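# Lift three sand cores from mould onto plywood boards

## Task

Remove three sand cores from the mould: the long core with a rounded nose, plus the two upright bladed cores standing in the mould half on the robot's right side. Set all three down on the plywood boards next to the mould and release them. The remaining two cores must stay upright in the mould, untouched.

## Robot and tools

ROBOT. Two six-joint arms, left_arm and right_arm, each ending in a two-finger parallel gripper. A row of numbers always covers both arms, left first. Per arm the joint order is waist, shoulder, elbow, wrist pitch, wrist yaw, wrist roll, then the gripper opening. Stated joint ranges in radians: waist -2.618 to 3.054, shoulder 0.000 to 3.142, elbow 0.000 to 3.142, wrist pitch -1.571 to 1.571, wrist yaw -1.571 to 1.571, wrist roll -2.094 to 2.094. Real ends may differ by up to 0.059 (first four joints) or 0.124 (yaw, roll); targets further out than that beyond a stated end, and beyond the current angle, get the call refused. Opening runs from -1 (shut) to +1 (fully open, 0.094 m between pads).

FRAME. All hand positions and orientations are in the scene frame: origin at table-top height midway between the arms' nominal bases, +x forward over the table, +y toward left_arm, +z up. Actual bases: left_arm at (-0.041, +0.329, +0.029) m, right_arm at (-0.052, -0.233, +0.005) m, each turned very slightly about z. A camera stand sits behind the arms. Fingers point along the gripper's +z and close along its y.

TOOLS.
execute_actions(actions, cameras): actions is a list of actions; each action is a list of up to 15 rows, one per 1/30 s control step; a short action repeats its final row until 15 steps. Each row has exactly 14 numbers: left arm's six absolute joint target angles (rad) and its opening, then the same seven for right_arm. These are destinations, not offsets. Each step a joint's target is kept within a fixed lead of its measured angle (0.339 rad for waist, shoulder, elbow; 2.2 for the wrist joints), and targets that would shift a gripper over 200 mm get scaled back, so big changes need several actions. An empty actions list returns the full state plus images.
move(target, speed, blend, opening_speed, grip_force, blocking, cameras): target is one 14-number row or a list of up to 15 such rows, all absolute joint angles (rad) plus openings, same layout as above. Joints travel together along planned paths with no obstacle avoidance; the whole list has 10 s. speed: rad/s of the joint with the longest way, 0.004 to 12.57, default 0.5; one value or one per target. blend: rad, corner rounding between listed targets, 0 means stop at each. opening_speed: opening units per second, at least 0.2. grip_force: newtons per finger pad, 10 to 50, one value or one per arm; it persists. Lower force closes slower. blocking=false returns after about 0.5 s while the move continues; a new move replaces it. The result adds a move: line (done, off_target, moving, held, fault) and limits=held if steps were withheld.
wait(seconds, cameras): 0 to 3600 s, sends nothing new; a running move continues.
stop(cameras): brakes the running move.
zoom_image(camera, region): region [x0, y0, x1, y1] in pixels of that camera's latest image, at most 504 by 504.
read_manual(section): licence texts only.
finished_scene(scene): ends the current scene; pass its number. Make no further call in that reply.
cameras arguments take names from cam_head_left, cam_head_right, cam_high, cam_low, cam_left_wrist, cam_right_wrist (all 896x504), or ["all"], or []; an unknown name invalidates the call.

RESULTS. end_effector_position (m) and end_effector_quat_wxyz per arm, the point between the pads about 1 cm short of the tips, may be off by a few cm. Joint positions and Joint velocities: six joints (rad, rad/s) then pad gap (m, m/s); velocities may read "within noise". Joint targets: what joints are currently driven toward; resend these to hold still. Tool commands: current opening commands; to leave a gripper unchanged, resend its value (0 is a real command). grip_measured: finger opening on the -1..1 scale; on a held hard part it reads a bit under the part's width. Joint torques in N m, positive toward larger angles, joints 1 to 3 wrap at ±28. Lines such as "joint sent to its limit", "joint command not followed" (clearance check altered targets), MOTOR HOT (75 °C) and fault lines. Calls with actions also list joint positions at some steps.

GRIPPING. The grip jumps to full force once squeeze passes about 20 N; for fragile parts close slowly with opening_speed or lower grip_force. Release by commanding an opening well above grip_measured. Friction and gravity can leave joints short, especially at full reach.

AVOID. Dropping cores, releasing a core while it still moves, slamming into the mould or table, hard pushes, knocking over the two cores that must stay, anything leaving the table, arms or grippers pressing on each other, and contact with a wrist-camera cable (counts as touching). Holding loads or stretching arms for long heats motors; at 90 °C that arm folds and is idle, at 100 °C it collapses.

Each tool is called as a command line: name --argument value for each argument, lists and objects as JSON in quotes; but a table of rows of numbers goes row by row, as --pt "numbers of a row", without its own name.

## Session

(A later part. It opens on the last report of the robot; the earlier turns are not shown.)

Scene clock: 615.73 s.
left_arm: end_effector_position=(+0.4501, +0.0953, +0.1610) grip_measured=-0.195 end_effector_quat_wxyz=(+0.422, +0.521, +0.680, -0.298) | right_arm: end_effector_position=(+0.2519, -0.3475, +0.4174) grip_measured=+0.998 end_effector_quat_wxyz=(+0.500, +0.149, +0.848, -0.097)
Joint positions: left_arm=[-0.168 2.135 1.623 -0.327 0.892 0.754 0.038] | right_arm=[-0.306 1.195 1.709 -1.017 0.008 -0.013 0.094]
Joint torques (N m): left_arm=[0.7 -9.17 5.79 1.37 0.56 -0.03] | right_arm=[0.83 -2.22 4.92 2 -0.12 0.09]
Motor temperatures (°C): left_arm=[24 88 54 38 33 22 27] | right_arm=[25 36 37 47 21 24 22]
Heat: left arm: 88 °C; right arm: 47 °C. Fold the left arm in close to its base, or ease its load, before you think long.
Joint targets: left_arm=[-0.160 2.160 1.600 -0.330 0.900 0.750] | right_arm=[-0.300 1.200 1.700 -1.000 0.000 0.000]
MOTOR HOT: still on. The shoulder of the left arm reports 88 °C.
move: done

move --pt "-0.16 2.16 1.60 -0.33 0.9 0.75 0.3 -0.3 1.2 1.7 -1.0 0 0 1" --pt "-0.16 2.0 1.75 -0.6 0.9 0.75 0.3 -0.3 1.2 1.7 -1.0 0 0 1" --pt "-0.1 1.2 1.7 -1.0 0 0 0.3 -0.3 1.2 1.7 -1.0 0 0 1" --speed '[0.3,0.4,0.8]' --blend '[0,0.05,0]' --cameras '["cam_high","cam_head_left","cam_left_wrist"]'

zoom_image --camera "cam_high" --region '[370, 170, 530, 290]'

zoom_image --camera "cam_head_left" --region '[250, 190, 410, 330]'

Scene clock: 622.93 s.
left_arm: end_effector_position=(+0.2827, +0.2841, +0.4498) grip_measured=+0.299 end_effector_quat_wxyz=(+0.523, +0.063, +0.849, -0.037) | right_arm: end_effector_position=(+0.2519, -0.3475, +0.4174) grip_measured=+0.998 end_effector_quat_wxyz=(+0.500, +0.149, +0.848, -0.097)
Joint positions: left_arm=[-0.104 1.193 1.714 -0.988 0.016 0.012 0.061] | right_arm=[-0.306 1.195 1.709 -1.017 0.008 -0.013 0.094]
Joint torques (N m): left_arm=[0.32 -1.89 5.71 1.86 -0.14 -0.11] | right_arm=[0.79 -2.28 4.9 2 -0.1 0.05]
Motor temperatures (°C): left_arm=[24 81 51 38 30 22 26] | right_arm=[25 35 37 47 21 24 22]
Heat: left arm: 81 °C; right arm: 47 °C. Fold the left arm in close to its base, or ease its load, before you think long.
Joint targets: left_arm=[-0.100 1.200 1.700 -1.000 0.000 0.000] | right_arm=[-0.300 1.200 1.700 -1.000 0.000 0.000]
MOTOR HOT: still on. The shoulder of the left arm reports 81 °C.
move: done
Images, in order (width x height): cam_head_left 896x504, cam_high 896x504, cam_left_wrist 896x504.

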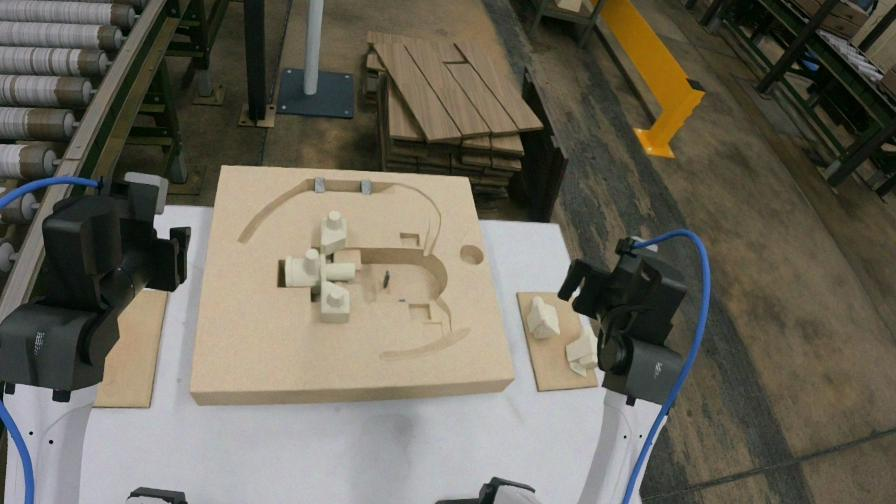

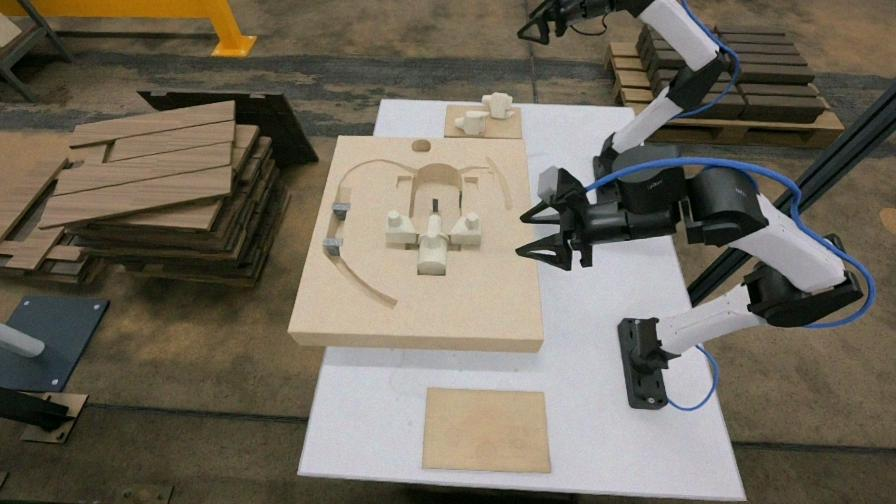

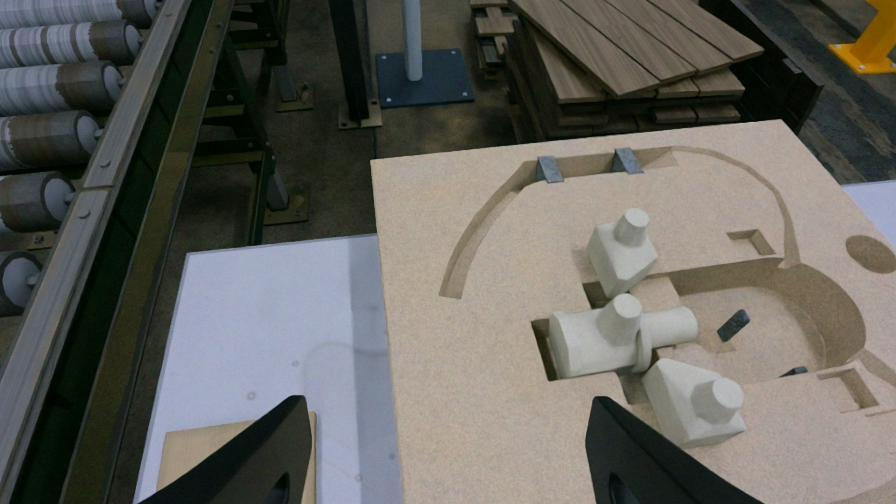

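Scaled by 3.150 from the camera's image (finer frame: 1280x720).

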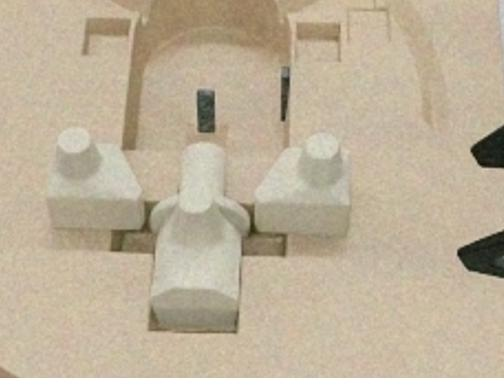

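Scaled by 3.150 from the camera's image (finer frame: 1280x720).

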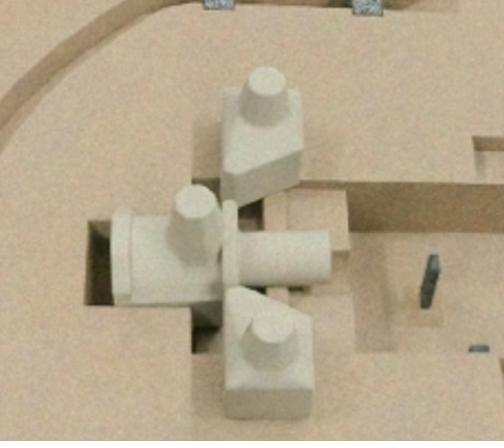

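wait --seconds 60

Scene clock: 698.80 s.
left_arm: end_effector_position=(+0.2828, +0.2842, +0.4498) grip_measured=+0.299 end_effector_quat_wxyz=(+0.523, +0.063, +0.849, -0.037) | right_arm: end_effector_position=(+0.2519, -0.3475, +0.4174) grip_measured=+0.998 end_effector_quat_wxyz=(+0.500, +0.149, +0.848, -0.097)
Joint positions: left_arm=[-0.104 1.193 1.714 -0.988 0.016 0.011 0.061] | right_arm=[-0.306 1.195 1.709 -1.017 0.008 -0.013 0.094]
Joint torques (N m): left_arm=[0.32 -1.92 5.71 1.85 -0.07 -0.09] | right_arm=[0.77 -2.29 4.93 1.94 -0.07 0.09]
Motor temperatures (°C): left_arm=[24 45 42 42 24 22 25] | right_arm=[25 34 36 48 21 24 22]
Heat: left arm: 45 °C; right arm: 48 °C.
Joint targets: left_arm=[-0.100 1.200 1.700 -1.000 0.000 0.000] | right_arm=[-0.300 1.200 1.700 -1.000 0.000 0.000]
Tool commands: left_gripper/opening=+0.3 right_gripper/opening=+1.0
MOTOR HOT: cleared for the motors of the left arm.
wait: 60.00 s; at rest from the start

move --pt "-0.3 1.65 1.7 -0.4 0.6 0.4 0.4 -0.3 1.2 1.7 -1.0 0 0 1" --pt "-0.15 2.10 1.80 -0.46 1.0 0.713 0.4 -0.3 1.2 1.7 -1.0 0 0 1" --speed 0.8 --blend 0.1 --cameras '["cam_left_wrist"]'

Scene clock: 706.23 s.
left_arm: end_effector_position=(+0.4502, +0.0962, +0.2305) grip_measured=+0.399 end_effector_quat_wxyz=(+0.440, +0.507, +0.662, -0.334) | right_arm: end_effector_position=(+0.2519, -0.3475, +0.4174) grip_measured=+0.998 end_effector_quat_wxyz=(+0.500, +0.149, +0.848, -0.097)
Joint positions: left_arm=[-0.148 2.092 1.77 -0.459 0.985 0.695 0.066] | right_arm=[-0.306 1.195 1.709 -1.017 0.008 -0.013 0.094]
Joint torques (N m): left_arm=[-0.28 -10.54 10.93 1.42 0.6 0.16] | right_arm=[0.7 -2.13 5 1.95 -0.15 0.03]
Heat: left arm: 45 °C; right arm: 49 °C.
Joint targets: left_arm=[-0.150 2.100 1.800 -0.460 1.000 0.713] | right_arm=[-0.300 1.200 1.700 -1.000 0.000 0.000]
move: done

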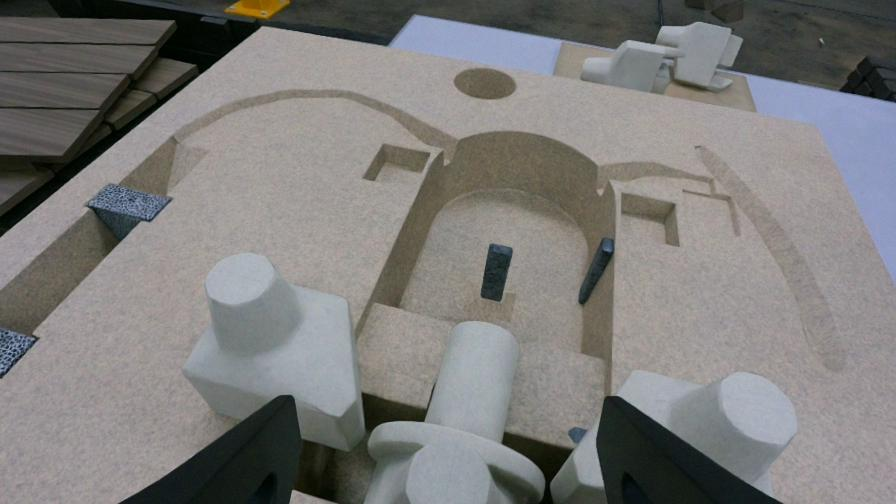

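move --pt "-0.175 2.205 1.495 -0.09 1.0 0.713 0.4 -0.3 1.2 1.7 -1.0 0 0 1" --pt "-0.175 2.205 1.495 -0.09 1.0 0.713 -0.5 -0.3 1.2 1.7 -1.0 0 0 1" --speed 0.4 --opening_speed 0.6 --cameras '["cam_left_wrist","cam_head_left"]'

zoom_image --camera "cam_head_left" --region '[200, 180, 380, 330]'

Scene clock: 713.97 s.
left_arm: end_effector_position=(+0.4497, +0.0855, +0.1427) grip_measured=-0.140 end_effector_quat_wxyz=(+0.460, +0.524, +0.638, -0.327) | right_arm: end_effector_position=(+0.2519, -0.3475, +0.4174) grip_measured=+0.998 end_effector_quat_wxyz=(+0.500, +0.149, +0.848, -0.097)
Joint positions: left_arm=[-0.167 2.18 1.516 -0.06 0.991 0.707 0.04] | right_arm=[-0.306 1.195 1.709 -1.017 0.008 -0.013 0.094]
Joint torques (N m): left_arm=[-0.87 -9.25 5.75 1.2 0.56 0.07] | right_arm=[0.88 -2.24 4.93 1.98 -0.12 0.05]
Heat: left arm: 48 °C; right arm: 49 °C.
Joint targets: left_arm=[-0.175 2.205 1.495 -0.090 1.000 0.713] | right_arm=[-0.300 1.200 1.700 -1.000 0.000 0.000]
move: done
Images, in order (width x height): cam_head_left 896x504, cam_left_wrist 896x504.

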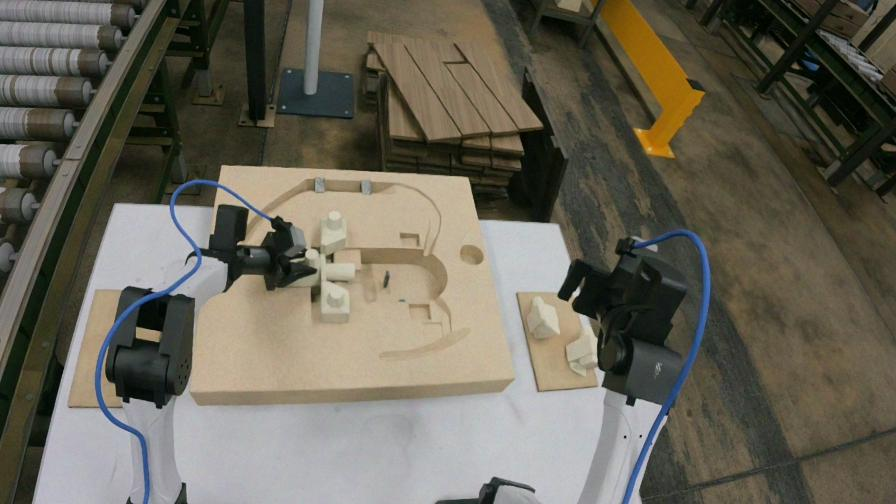

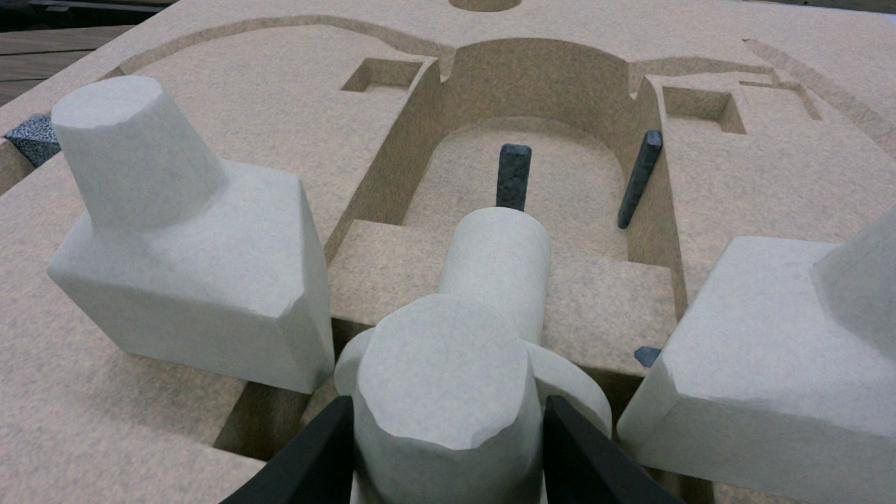

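Scaled by 2.800 from the camera's image (finer frame: 1280x720).

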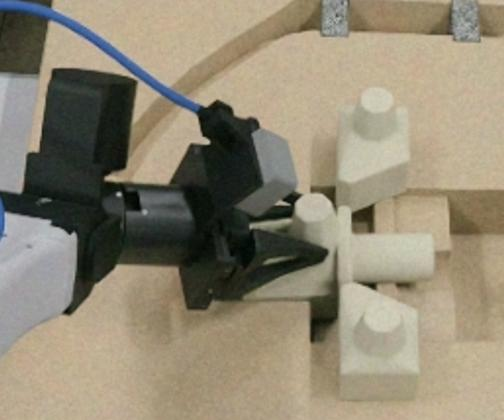

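move --target '[-0.185,2.03,1.66,-0.43,1.1,0.713,-0.5,-0.3,1.2,1.7,-1.0,0,0,1]' --speed 0.25 --cameras '["cam_left_wrist","cam_head_left"]'

zoom_image --camera "cam_head_left" --region '[200, 180, 380, 330]'

Scene clock: 720.10 s.
left_arm: end_effector_position=(+0.4475, +0.0954, +0.1573) grip_measured=-0.145 end_effector_quat_wxyz=(+0.418, +0.520, +0.679, -0.306) | right_arm: end_effector_position=(+0.2519, -0.3475, +0.4174) grip_measured=+0.998 end_effector_quat_wxyz=(+0.500, +0.149, +0.848, -0.097)
Joint positions: left_arm=[-0.166 2.14 1.615 -0.327 0.907 0.754 0.04] | right_arm=[-0.306 1.195 1.709 -1.017 0.008 -0.013 0.094]
Joint torques (N m): left_arm=[-1.94 -20.68 12.1 0.37 2.47 -0.38] | right_arm=[0.83 -2.22 4.98 2 -0.12 0.07]
Motor temperatures (°C): left_arm=[24 50 43 40 25 22 26] | right_arm=[25 34 36 49 21 24 22]
Heat: left arm: 50 °C; right arm: 49 °C.
Joint targets: left_arm=[-0.185 2.030 1.660 -0.430 1.100 0.713] | right_arm=[-0.300 1.200 1.700 -1.000 0.000 0.000]
move: off_target (left_arm); left_arm: the wrist yaw is farthest, 0.193 rad from its target
Images, in order (width x height): cam_head_left 896x504, cam_left_wrist 896x504.

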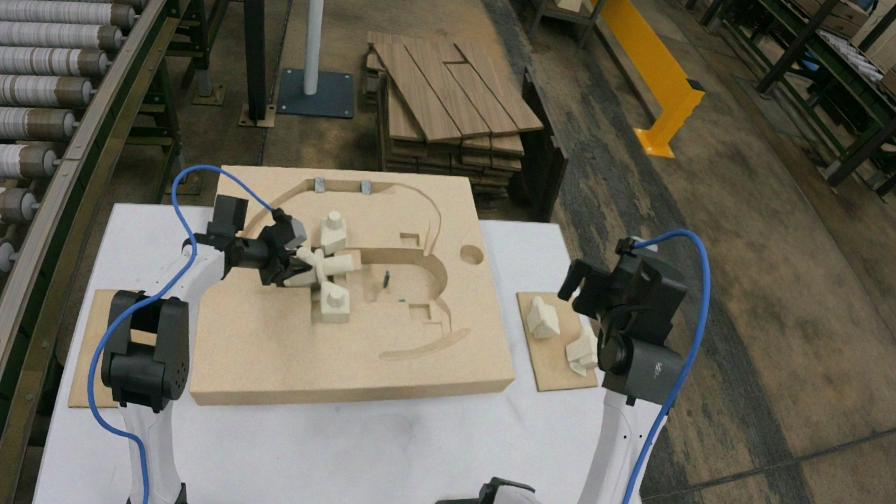

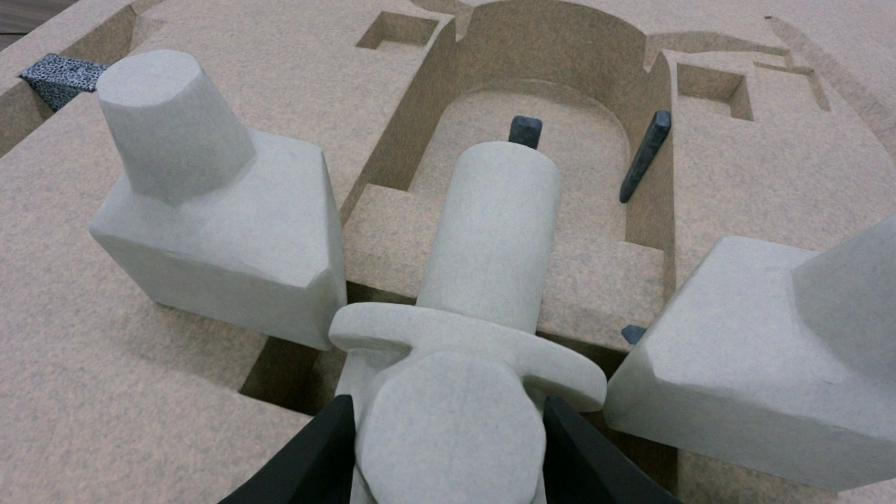

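Scaled by 2.800 from the camera's image (finer frame: 1280x720).

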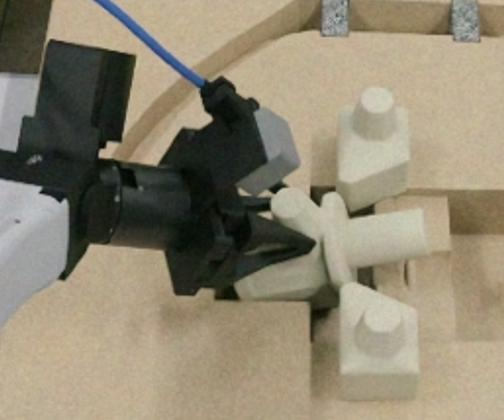

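move --pt "-0.17 2.18 1.54 -0.15 0.95 0.73 -0.5 -0.3 1.2 1.7 -1.0 0 0 1" --pt "-0.17 2.18 1.54 -0.15 0.95 0.73 0.3 -0.3 1.2 1.7 -1.0 0 0 1" --pt "-0.16 2.05 1.75 -0.45 0.95 0.73 0.4 -0.3 1.2 1.7 -1.0 0 0 1" --pt "-0.176 2.4 2.45 -1.35 0.7 1.165 1 -0.3 1.2 1.7 -1.0 0 0 1" --speed 0.4 --opening_speed 0.8 --cameras '["cam_left_wrist","cam_head_left"]'

zoom_image --camera "cam_head_left" --region '[200, 180, 380, 330]'

Scene clock: 750.67 s.
left_arm: end_effector_position=(+0.4357, +0.1187, +0.1978) grip_measured=+0.999 end_effector_quat_wxyz=(+0.273, +0.615, +0.697, -0.249) | right_arm: end_effector_position=(+0.2519, -0.3475, +0.4174) grip_measured=+0.998 end_effector_quat_wxyz=(+0.500, +0.149, +0.848, -0.097)
Joint positions: left_arm=[-0.171 2.377 2.42 -1.34 0.714 1.149 0.094] | right_arm=[-0.306 1.195 1.709 -1.017 0.008 -0.013 0.094]
Joint torques (N m): left_arm=[-0.61 -10.28 10 0.69 0.38 0.17] | right_arm=[0.81 -2.25 4.89 1.97 -0.09 0.03]
Motor temperatures (°C): left_arm=[24 73 46 37 29 22 26] | right_arm=[25 33 36 49 21 24 22]
Heat: left arm: 73 °C; right arm: 49 °C. Fold the left arm in close to its base, or ease its load, before you think long.
Joint targets: left_arm=[-0.176 2.400 2.450 -1.350 0.700 1.165] | right_arm=[-0.300 1.200 1.700 -1.000 0.000 0.000]
MOTOR HOT: the shoulder of the left arm reports 73 °C; the controller's stop level is 90 °C. To cool a motor, set the load down, stop pushing, or move to a pose that needs little force.
move: done
Images, in order (width x height): cam_head_left 896x504, cam_left_wrist 896x504.

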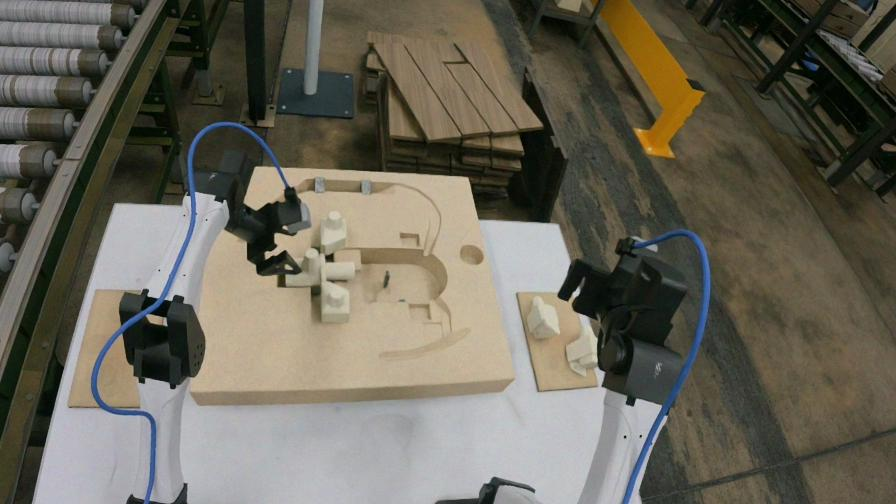

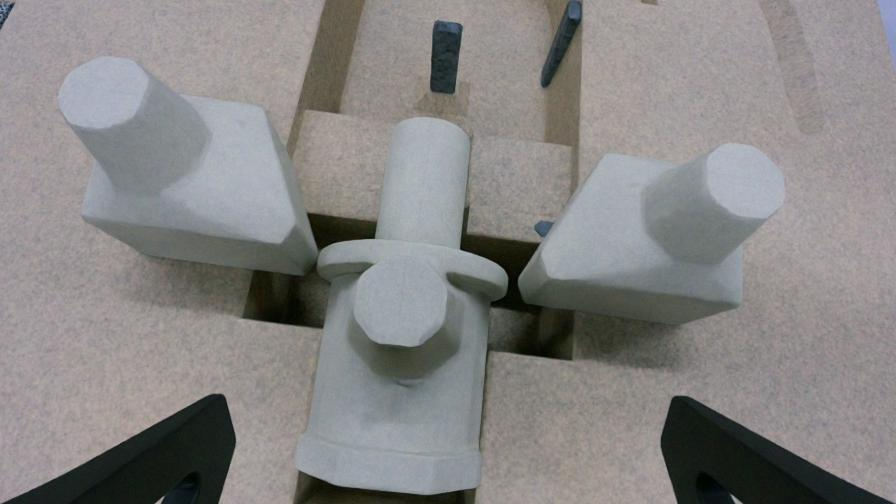

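Scaled by 2.800 from the camera's image (finer frame: 1280x720).

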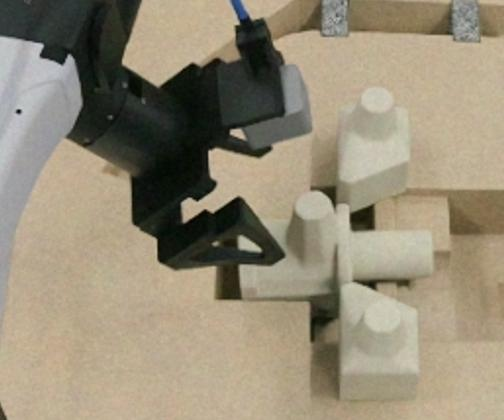

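move --target '[-0.176,2.42,2.18,-1.05,0.7,1.165,1,-0.3,1.2,1.7,-1.0,0,0,1]' --speed 0.4 --cameras '["cam_left_wrist","cam_head_left"]'

zoom_image --camera "cam_head_left" --region '[200, 180, 380, 330]'

Scene clock: 763.73 s.
left_arm: end_effector_position=(+0.4557, +0.1151, +0.1328) grip_measured=+0.999 end_effector_quat_wxyz=(+0.284, +0.618, +0.692, -0.241) | right_arm: end_effector_position=(+0.2519, -0.3475, +0.4174) grip_measured=+0.998 end_effector_quat_wxyz=(+0.500, +0.149, +0.848, -0.097)
Joint positions: left_arm=[-0.171 2.401 2.196 -1.062 0.712 1.149 0.094] | right_arm=[-0.306 1.195 1.709 -1.017 0.008 -0.013 0.094]
Joint torques (N m): left_arm=[-0.65 -11.14 6.12 0.94 0.4 0.19] | right_arm=[0.95 -2.36 4.94 2.01 -0.07 0.08]
Motor temperatures (°C): left_arm=[24 69 48 36 27 22 26] | right_arm=[25 33 36 49 21 24 22]
Heat: left arm: 69 °C; right arm: 49 °C.
Joint targets: left_arm=[-0.176 2.420 2.180 -1.050 0.700 1.165] | right_arm=[-0.300 1.200 1.700 -1.000 0.000 0.000]
MOTOR HOT: cleared for the motors of the left arm.
move: done
Images, in order (width x height): cam_head_left 896x504, cam_left_wrist 896x504.

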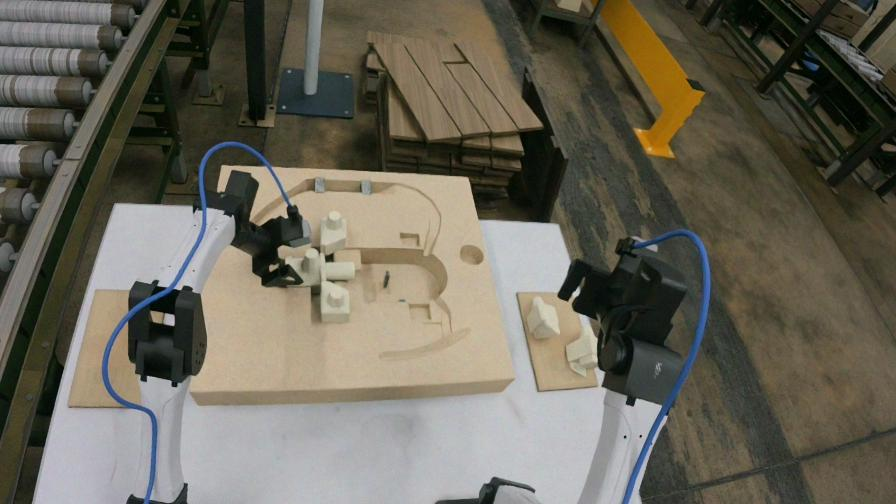

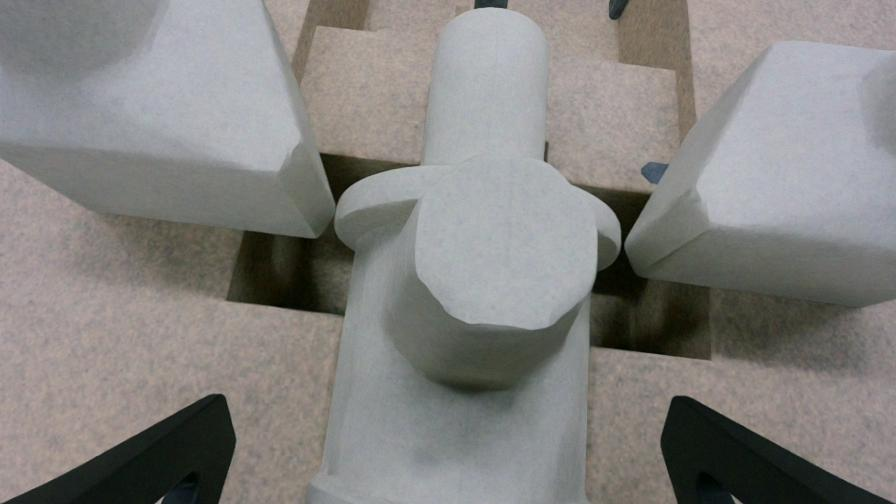

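Scaled by 2.800 from the camera's image (finer frame: 1280x720).

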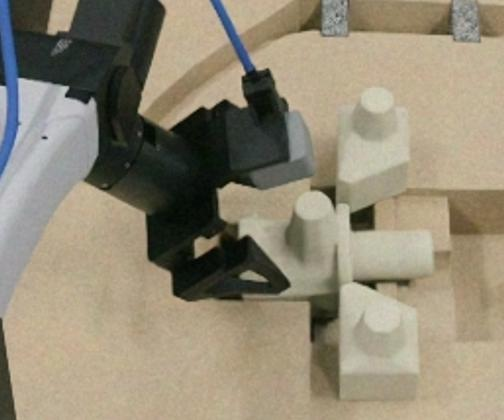

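move --target '[-0.176,2.45,2.14,-1.0,0.7,1.165,1,-0.3,1.2,1.7,-1.0,0,0,1]' --speed 0.2 --cameras '["cam_left_wrist","cam_head_left"]'

zoom_image --camera "cam_head_left" --region '[200, 180, 380, 330]'

Scene clock: 768.77 s.
left_arm: end_effector_position=(+0.4575, +0.1145, +0.1111) grip_measured=+0.999 end_effector_quat_wxyz=(+0.280, +0.618, +0.693, -0.244) | right_arm: end_effector_position=(+0.2519, -0.3475, +0.4174) grip_measured=+0.998 end_effector_quat_wxyz=(+0.500, +0.149, +0.848, -0.097)
Joint positions: left_arm=[-0.171 2.427 2.159 -1.012 0.713 1.153 0.094] | right_arm=[-0.306 1.195 1.709 -1.017 0.008 -0.013 0.094]
Joint torques (N m): left_arm=[-0.65 -10.93 5.74 0.9 0.39 0.14] | right_arm=[0.85 -2.33 5.01 1.98 -0.08 0.04]
Motor temperatures (°C): left_arm=[24 70 47 36 26 22 26] | right_arm=[25 33 36 49 21 24 22]
Heat: left arm: 70 °C; right arm: 49 °C.
Joint targets: left_arm=[-0.176 2.450 2.140 -1.000 0.700 1.165] | right_arm=[-0.300 1.200 1.700 -1.000 0.000 0.000]
move: done
Images, in order (width x height): cam_head_left 896x504, cam_left_wrist 896x504.

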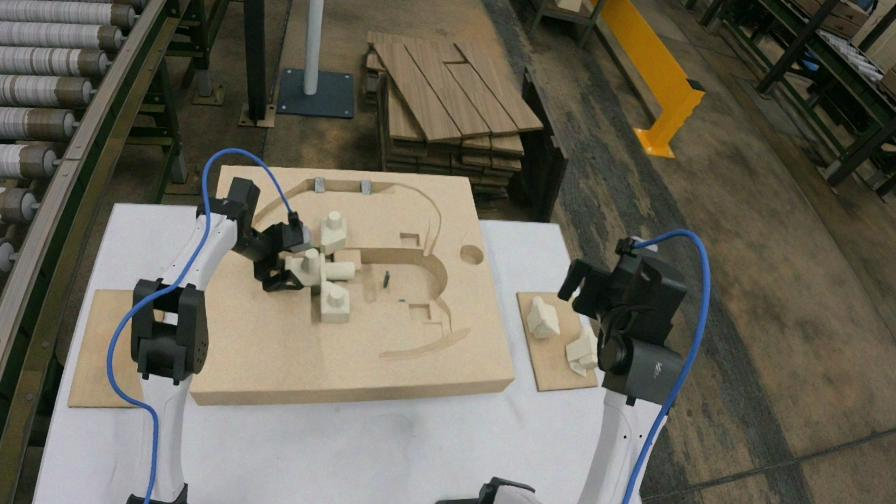

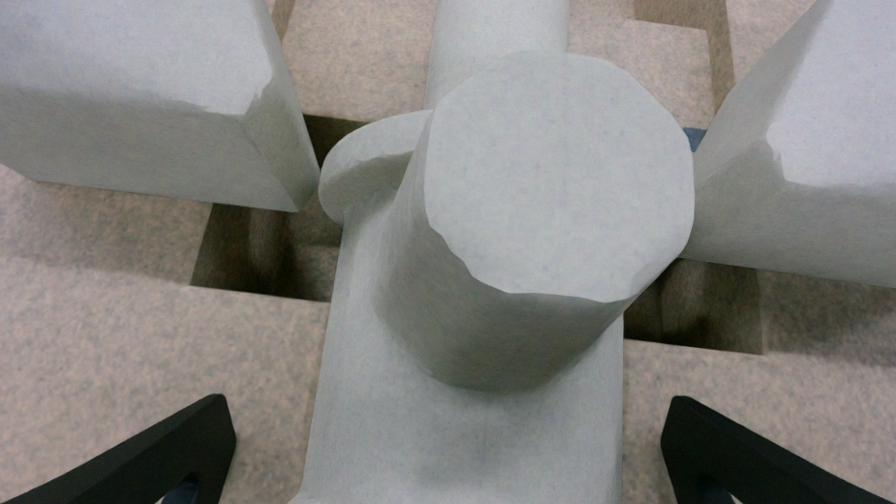

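Scaled by 2.800 from the camera's image (finer frame: 1280x720).

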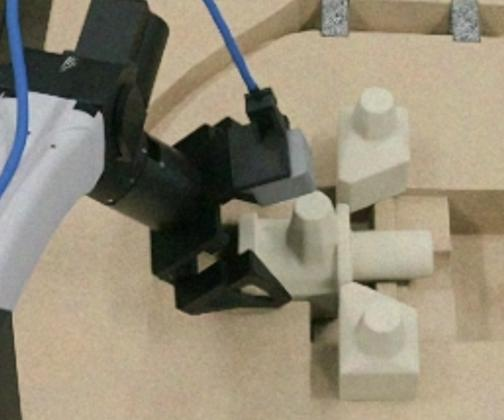

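move --pt "-0.176 2.46 2.13 -0.98 0.7 1.165 1 -0.3 1.2 1.7 -1.0 0 0 1" --pt "-0.176 2.46 2.13 -0.98 0.7 1.165 0.1 -0.3 1.2 1.7 -1.0 0 0 1" --speed 0.15 --opening_speed 0.6 --cameras '["cam_left_wrist"]'

Scene clock: 775.03 s.
left_arm: end_effector_position=(+0.4550, +0.1131, +0.1092) grip_measured=+0.451 end_effector_quat_wxyz=(+0.281, +0.625, +0.684, -0.249) | right_arm: end_effector_position=(+0.2519, -0.3475, +0.4174) grip_measured=+0.998 end_effector_quat_wxyz=(+0.500, +0.149, +0.848, -0.097)
Joint positions: left_arm=[-0.171 2.43 2.152 -1.014 0.728 1.179 0.068] | right_arm=[-0.306 1.195 1.709 -1.017 0.008 -0.013 0.094]
Joint torques (N m): left_arm=[-0.64 -10.26 5.5 1.1 0.25 -0.11] | right_arm=[0.81 -2.24 5 2 -0.11 0.07]
Motor temperatures (°C): left_arm=[24 69 46 36 26 22 26] | right_arm=[25 33 36 49 21 24 22]
Heat: left arm: 69 °C; right arm: 49 °C.
Joint targets: left_arm=[-0.176 2.460 2.130 -0.980 0.700 1.165] | right_arm=[-0.300 1.200 1.700 -1.000 0.000 0.000]
move: done

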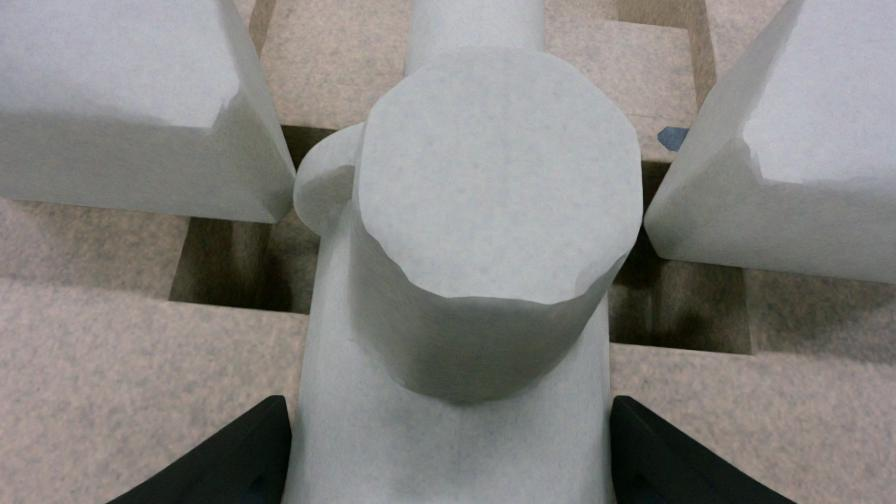

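move --target '[-0.176,2.30,2.26,-1.26,0.75,1.165,0.1,-0.3,1.2,1.7,-1.0,0,0,1]' --speed 0.25 --cameras '["cam_left_wrist","cam_head_left"]'

zoom_image --camera "cam_head_left" --region '[200, 180, 380, 330]'

Scene clock: 780.10 s.
left_arm: end_effector_position=(+0.4482, +0.1254, +0.1403) grip_measured=+0.450 end_effector_quat_wxyz=(+0.263, +0.630, +0.698, -0.215) | right_arm: end_effector_position=(+0.2519, -0.3475, +0.4174) grip_measured=+0.998 end_effector_quat_wxyz=(+0.500, +0.149, +0.848, -0.097)
Joint positions: left_arm=[-0.171 2.376 2.215 -1.136 0.646 1.181 0.068] | right_arm=[-0.306 1.195 1.709 -1.017 0.008 -0.013 0.094]
Joint torques (N m): left_arm=[-0.54 -18.97 11.55 -0.46 1.56 -0.15] | right_arm=[0.87 -2.14 4.93 1.98 -0.08 0.08]
Motor temperatures (°C): left_arm=[24 71 45 36 26 22 26] | right_arm=[25 33 36 50 21 24 22]
Heat: left arm: 71 °C; right arm: 50 °C.
Joint targets: left_arm=[-0.176 2.300 2.260 -1.260 0.750 1.165] | right_arm=[-0.300 1.200 1.700 -1.000 0.000 0.000]
move: off_target (left_arm); left_arm: the wrist pitch is farthest, 0.124 rad from its target
Images, in order (width x height): cam_head_left 896x504, cam_left_wrist 896x504.

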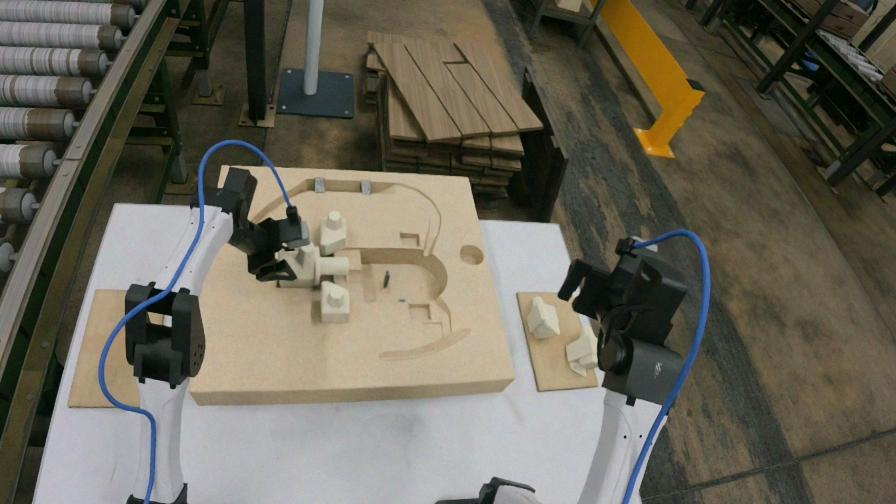

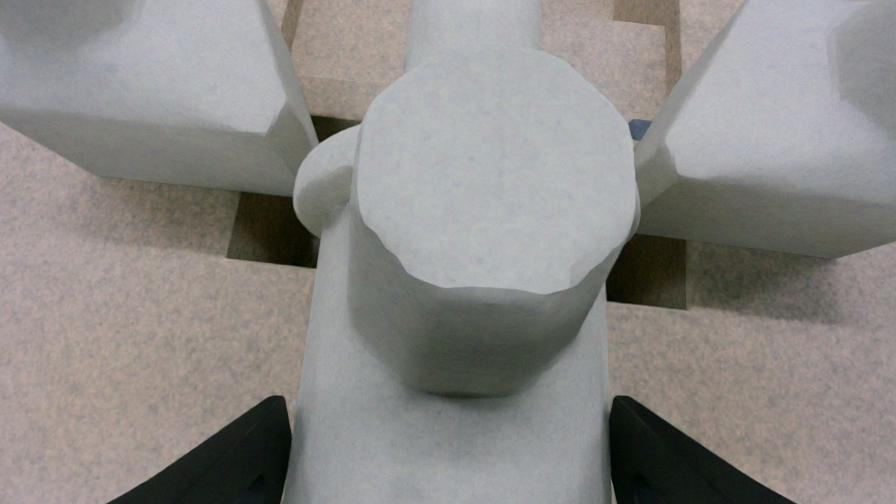

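Scaled by 2.800 from the camera's image (finer frame: 1280x720).

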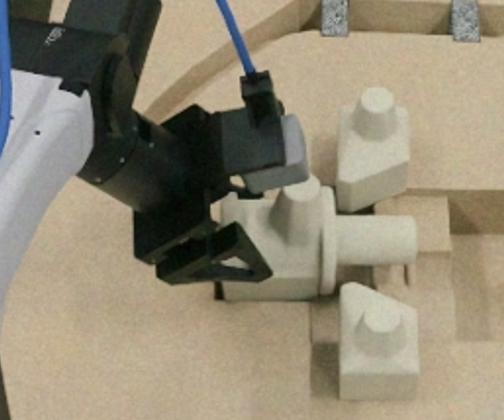

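move --pt "-0.176 2.28 2.48 -1.48 0.82 1.165 0.1 -0.3 1.2 1.7 -1.0 0 0 1" --pt "0.3 1.40 1.37 -0.78 0.02 0 0.1 -0.3 1.2 1.7 -1.0 0 0 1" --speed '[0.4,0.6]' --blend '[0.05,0]' --cameras '["cam_left_wrist","cam_head_left","cam_high","cam_head_right"]'

Scene clock: 799.40 s.
left_arm: end_effector_position=(+0.3250, +0.4263, +0.2417) grip_measured=+0.439 end_effector_quat_wxyz=(+0.302, -0.120, +0.945, +0.029) | right_arm: end_effector_position=(+0.2519, -0.3475, +0.4174) grip_measured=+0.998 end_effector_quat_wxyz=(+0.500, +0.149, +0.848, -0.097)
Joint positions: left_arm=[0.299 1.445 1.365 -0.876 0.031 0.012 0.068] | right_arm=[-0.306 1.195 1.709 -1.017 0.008 -0.013 0.094]
Joint torques (N m): left_arm=[-0.02 -9.52 8.62 2.38 -0.02 -0.09] | right_arm=[0.8 -2.3 4.98 1.99 -0.11 0.08]
Motor temperatures (°C): left_arm=[24 80 46 35 27 22 27] | right_arm=[25 32 35 50 21 24 22]
Heat: left arm: 80 °C; right arm: 50 °C. Fold the left arm in close to its base, or ease its load, before you think long.
Joint targets: left_arm=[0.300 1.400 1.370 -0.780 0.020 0.000] | right_arm=[-0.300 1.200 1.700 -1.000 0.000 0.000]
MOTOR HOT: the shoulder of the left arm reports 80 °C; the controller's stop level is 90 °C. To cool a motor, set the load down, stop pushing, or move to a pose that needs little force.
move: off_target (left_arm); left_arm: the wrist pitch is farthest, 0.096 rad from its target
Images, in order (width x height): cam_head_left 896x504, cam_head_right 896x504, cam_high 896x504, cam_left_wrist 896x504.

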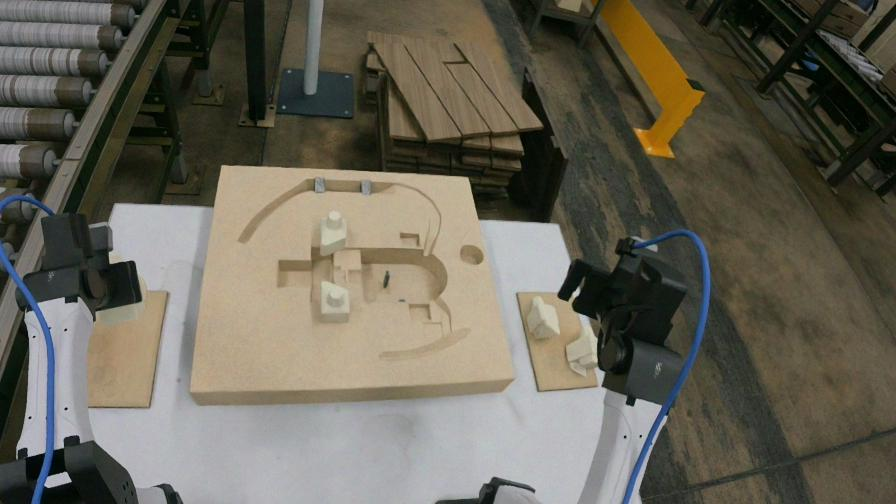

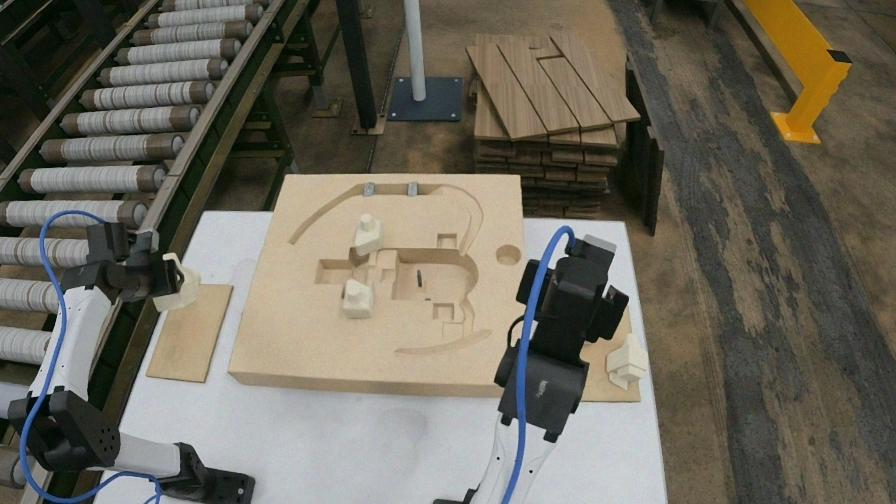

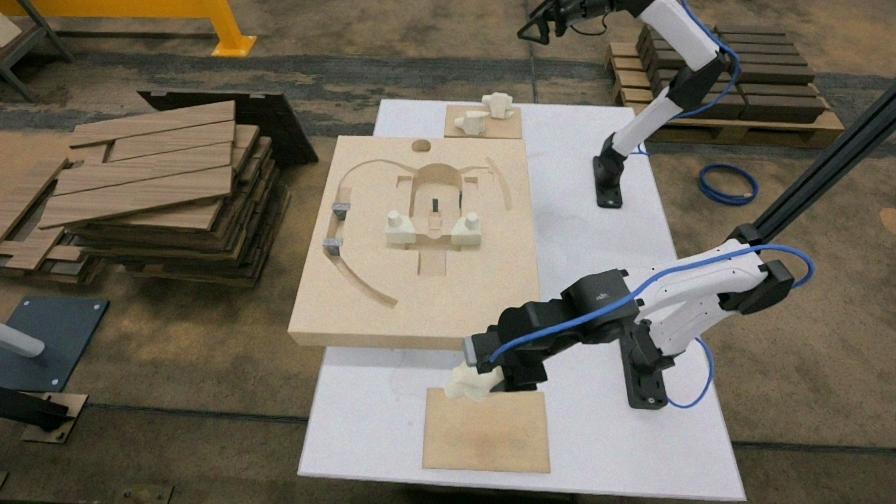

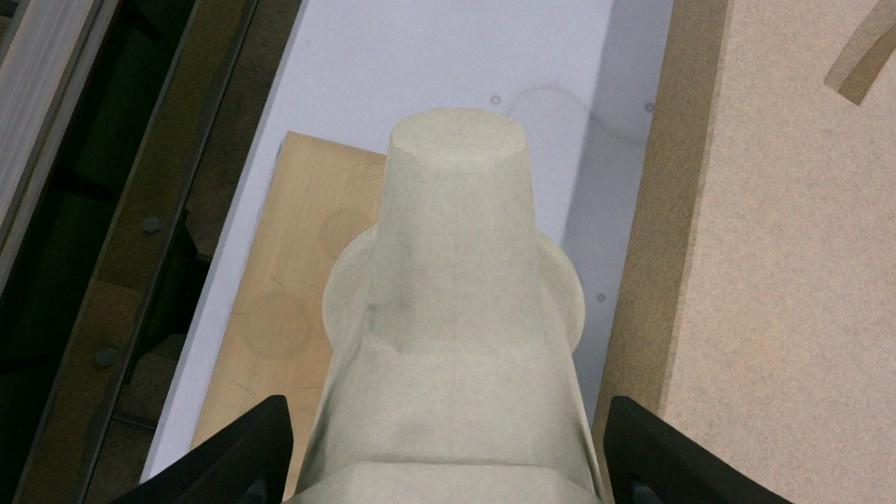

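move --target '[0.432,1.41,0.94,-0.26,0.02,0,0.1,-0.3,1.2,1.7,-1.0,0,0,1]' --speed 0.4 --cameras '["cam_left_wrist","cam_high"]'

zoom_image --camera "cam_high" --region '[400, 330, 580, 490]'

Scene clock: 815.07 s.
left_arm: end_effector_position=(+0.3166, +0.4765, +0.1452) grip_measured=+0.439 end_effector_quat_wxyz=(+0.334, -0.179, +0.924, +0.057) | right_arm: end_effector_position=(+0.2519, -0.3475, +0.4174) grip_measured=+0.998 end_effector_quat_wxyz=(+0.500, +0.149, +0.848, -0.097)
Joint positions: left_arm=[0.429 1.442 0.931 -0.369 0.029 0.012 0.068] | right_arm=[-0.306 1.195 1.709 -1.017 0.008 -0.013 0.094]
Joint torques (N m): left_arm=[0.28 -8.39 8.95 2.62 0 -0.09] | right_arm=[0.8 -2.22 5.04 1.97 -0.11 0.07]
Motor temperatures (°C): left_arm=[24 73 46 40 26 22 27] | right_arm=[25 32 35 50 21 24 22]
Heat: left arm: 73 °C; right arm: 50 °C. Fold the left arm in close to its base, or ease its load, before you think long.
Joint targets: left_arm=[0.432 1.410 0.940 -0.260 0.020 0.000] | right_arm=[-0.300 1.200 1.700 -1.000 0.000 0.000]
MOTOR HOT: still on. The shoulder of the left arm reports 73 °C.
move: off_target (left_arm); left_arm: the wrist pitch is farthest, 0.109 rad from its target
Images, in order (width x height): cam_high 896x504, cam_left_wrist 896x504.

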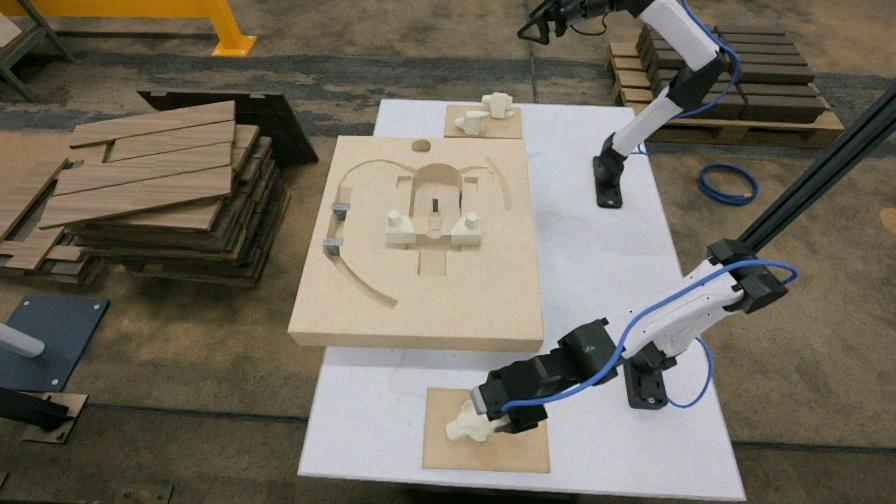

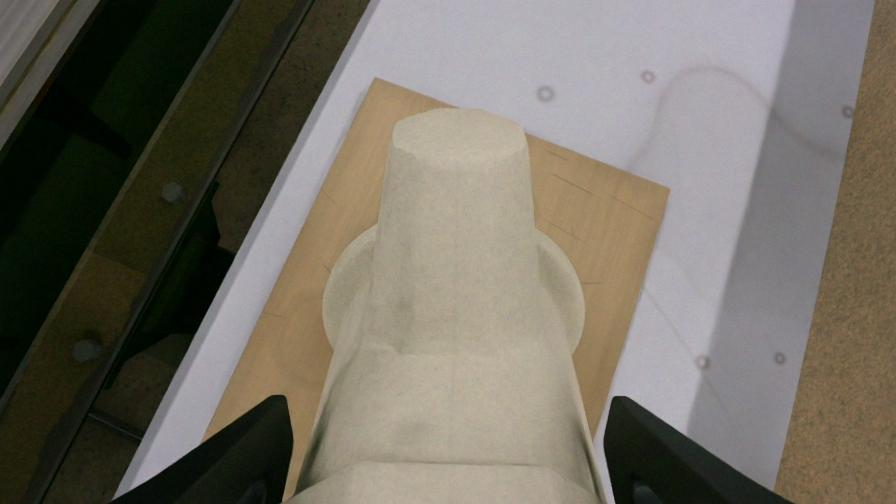

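Scaled by 2.800 from the camera's image (finer frame: 1280x720).

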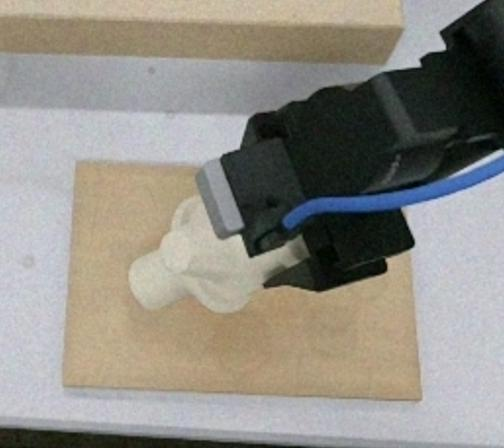

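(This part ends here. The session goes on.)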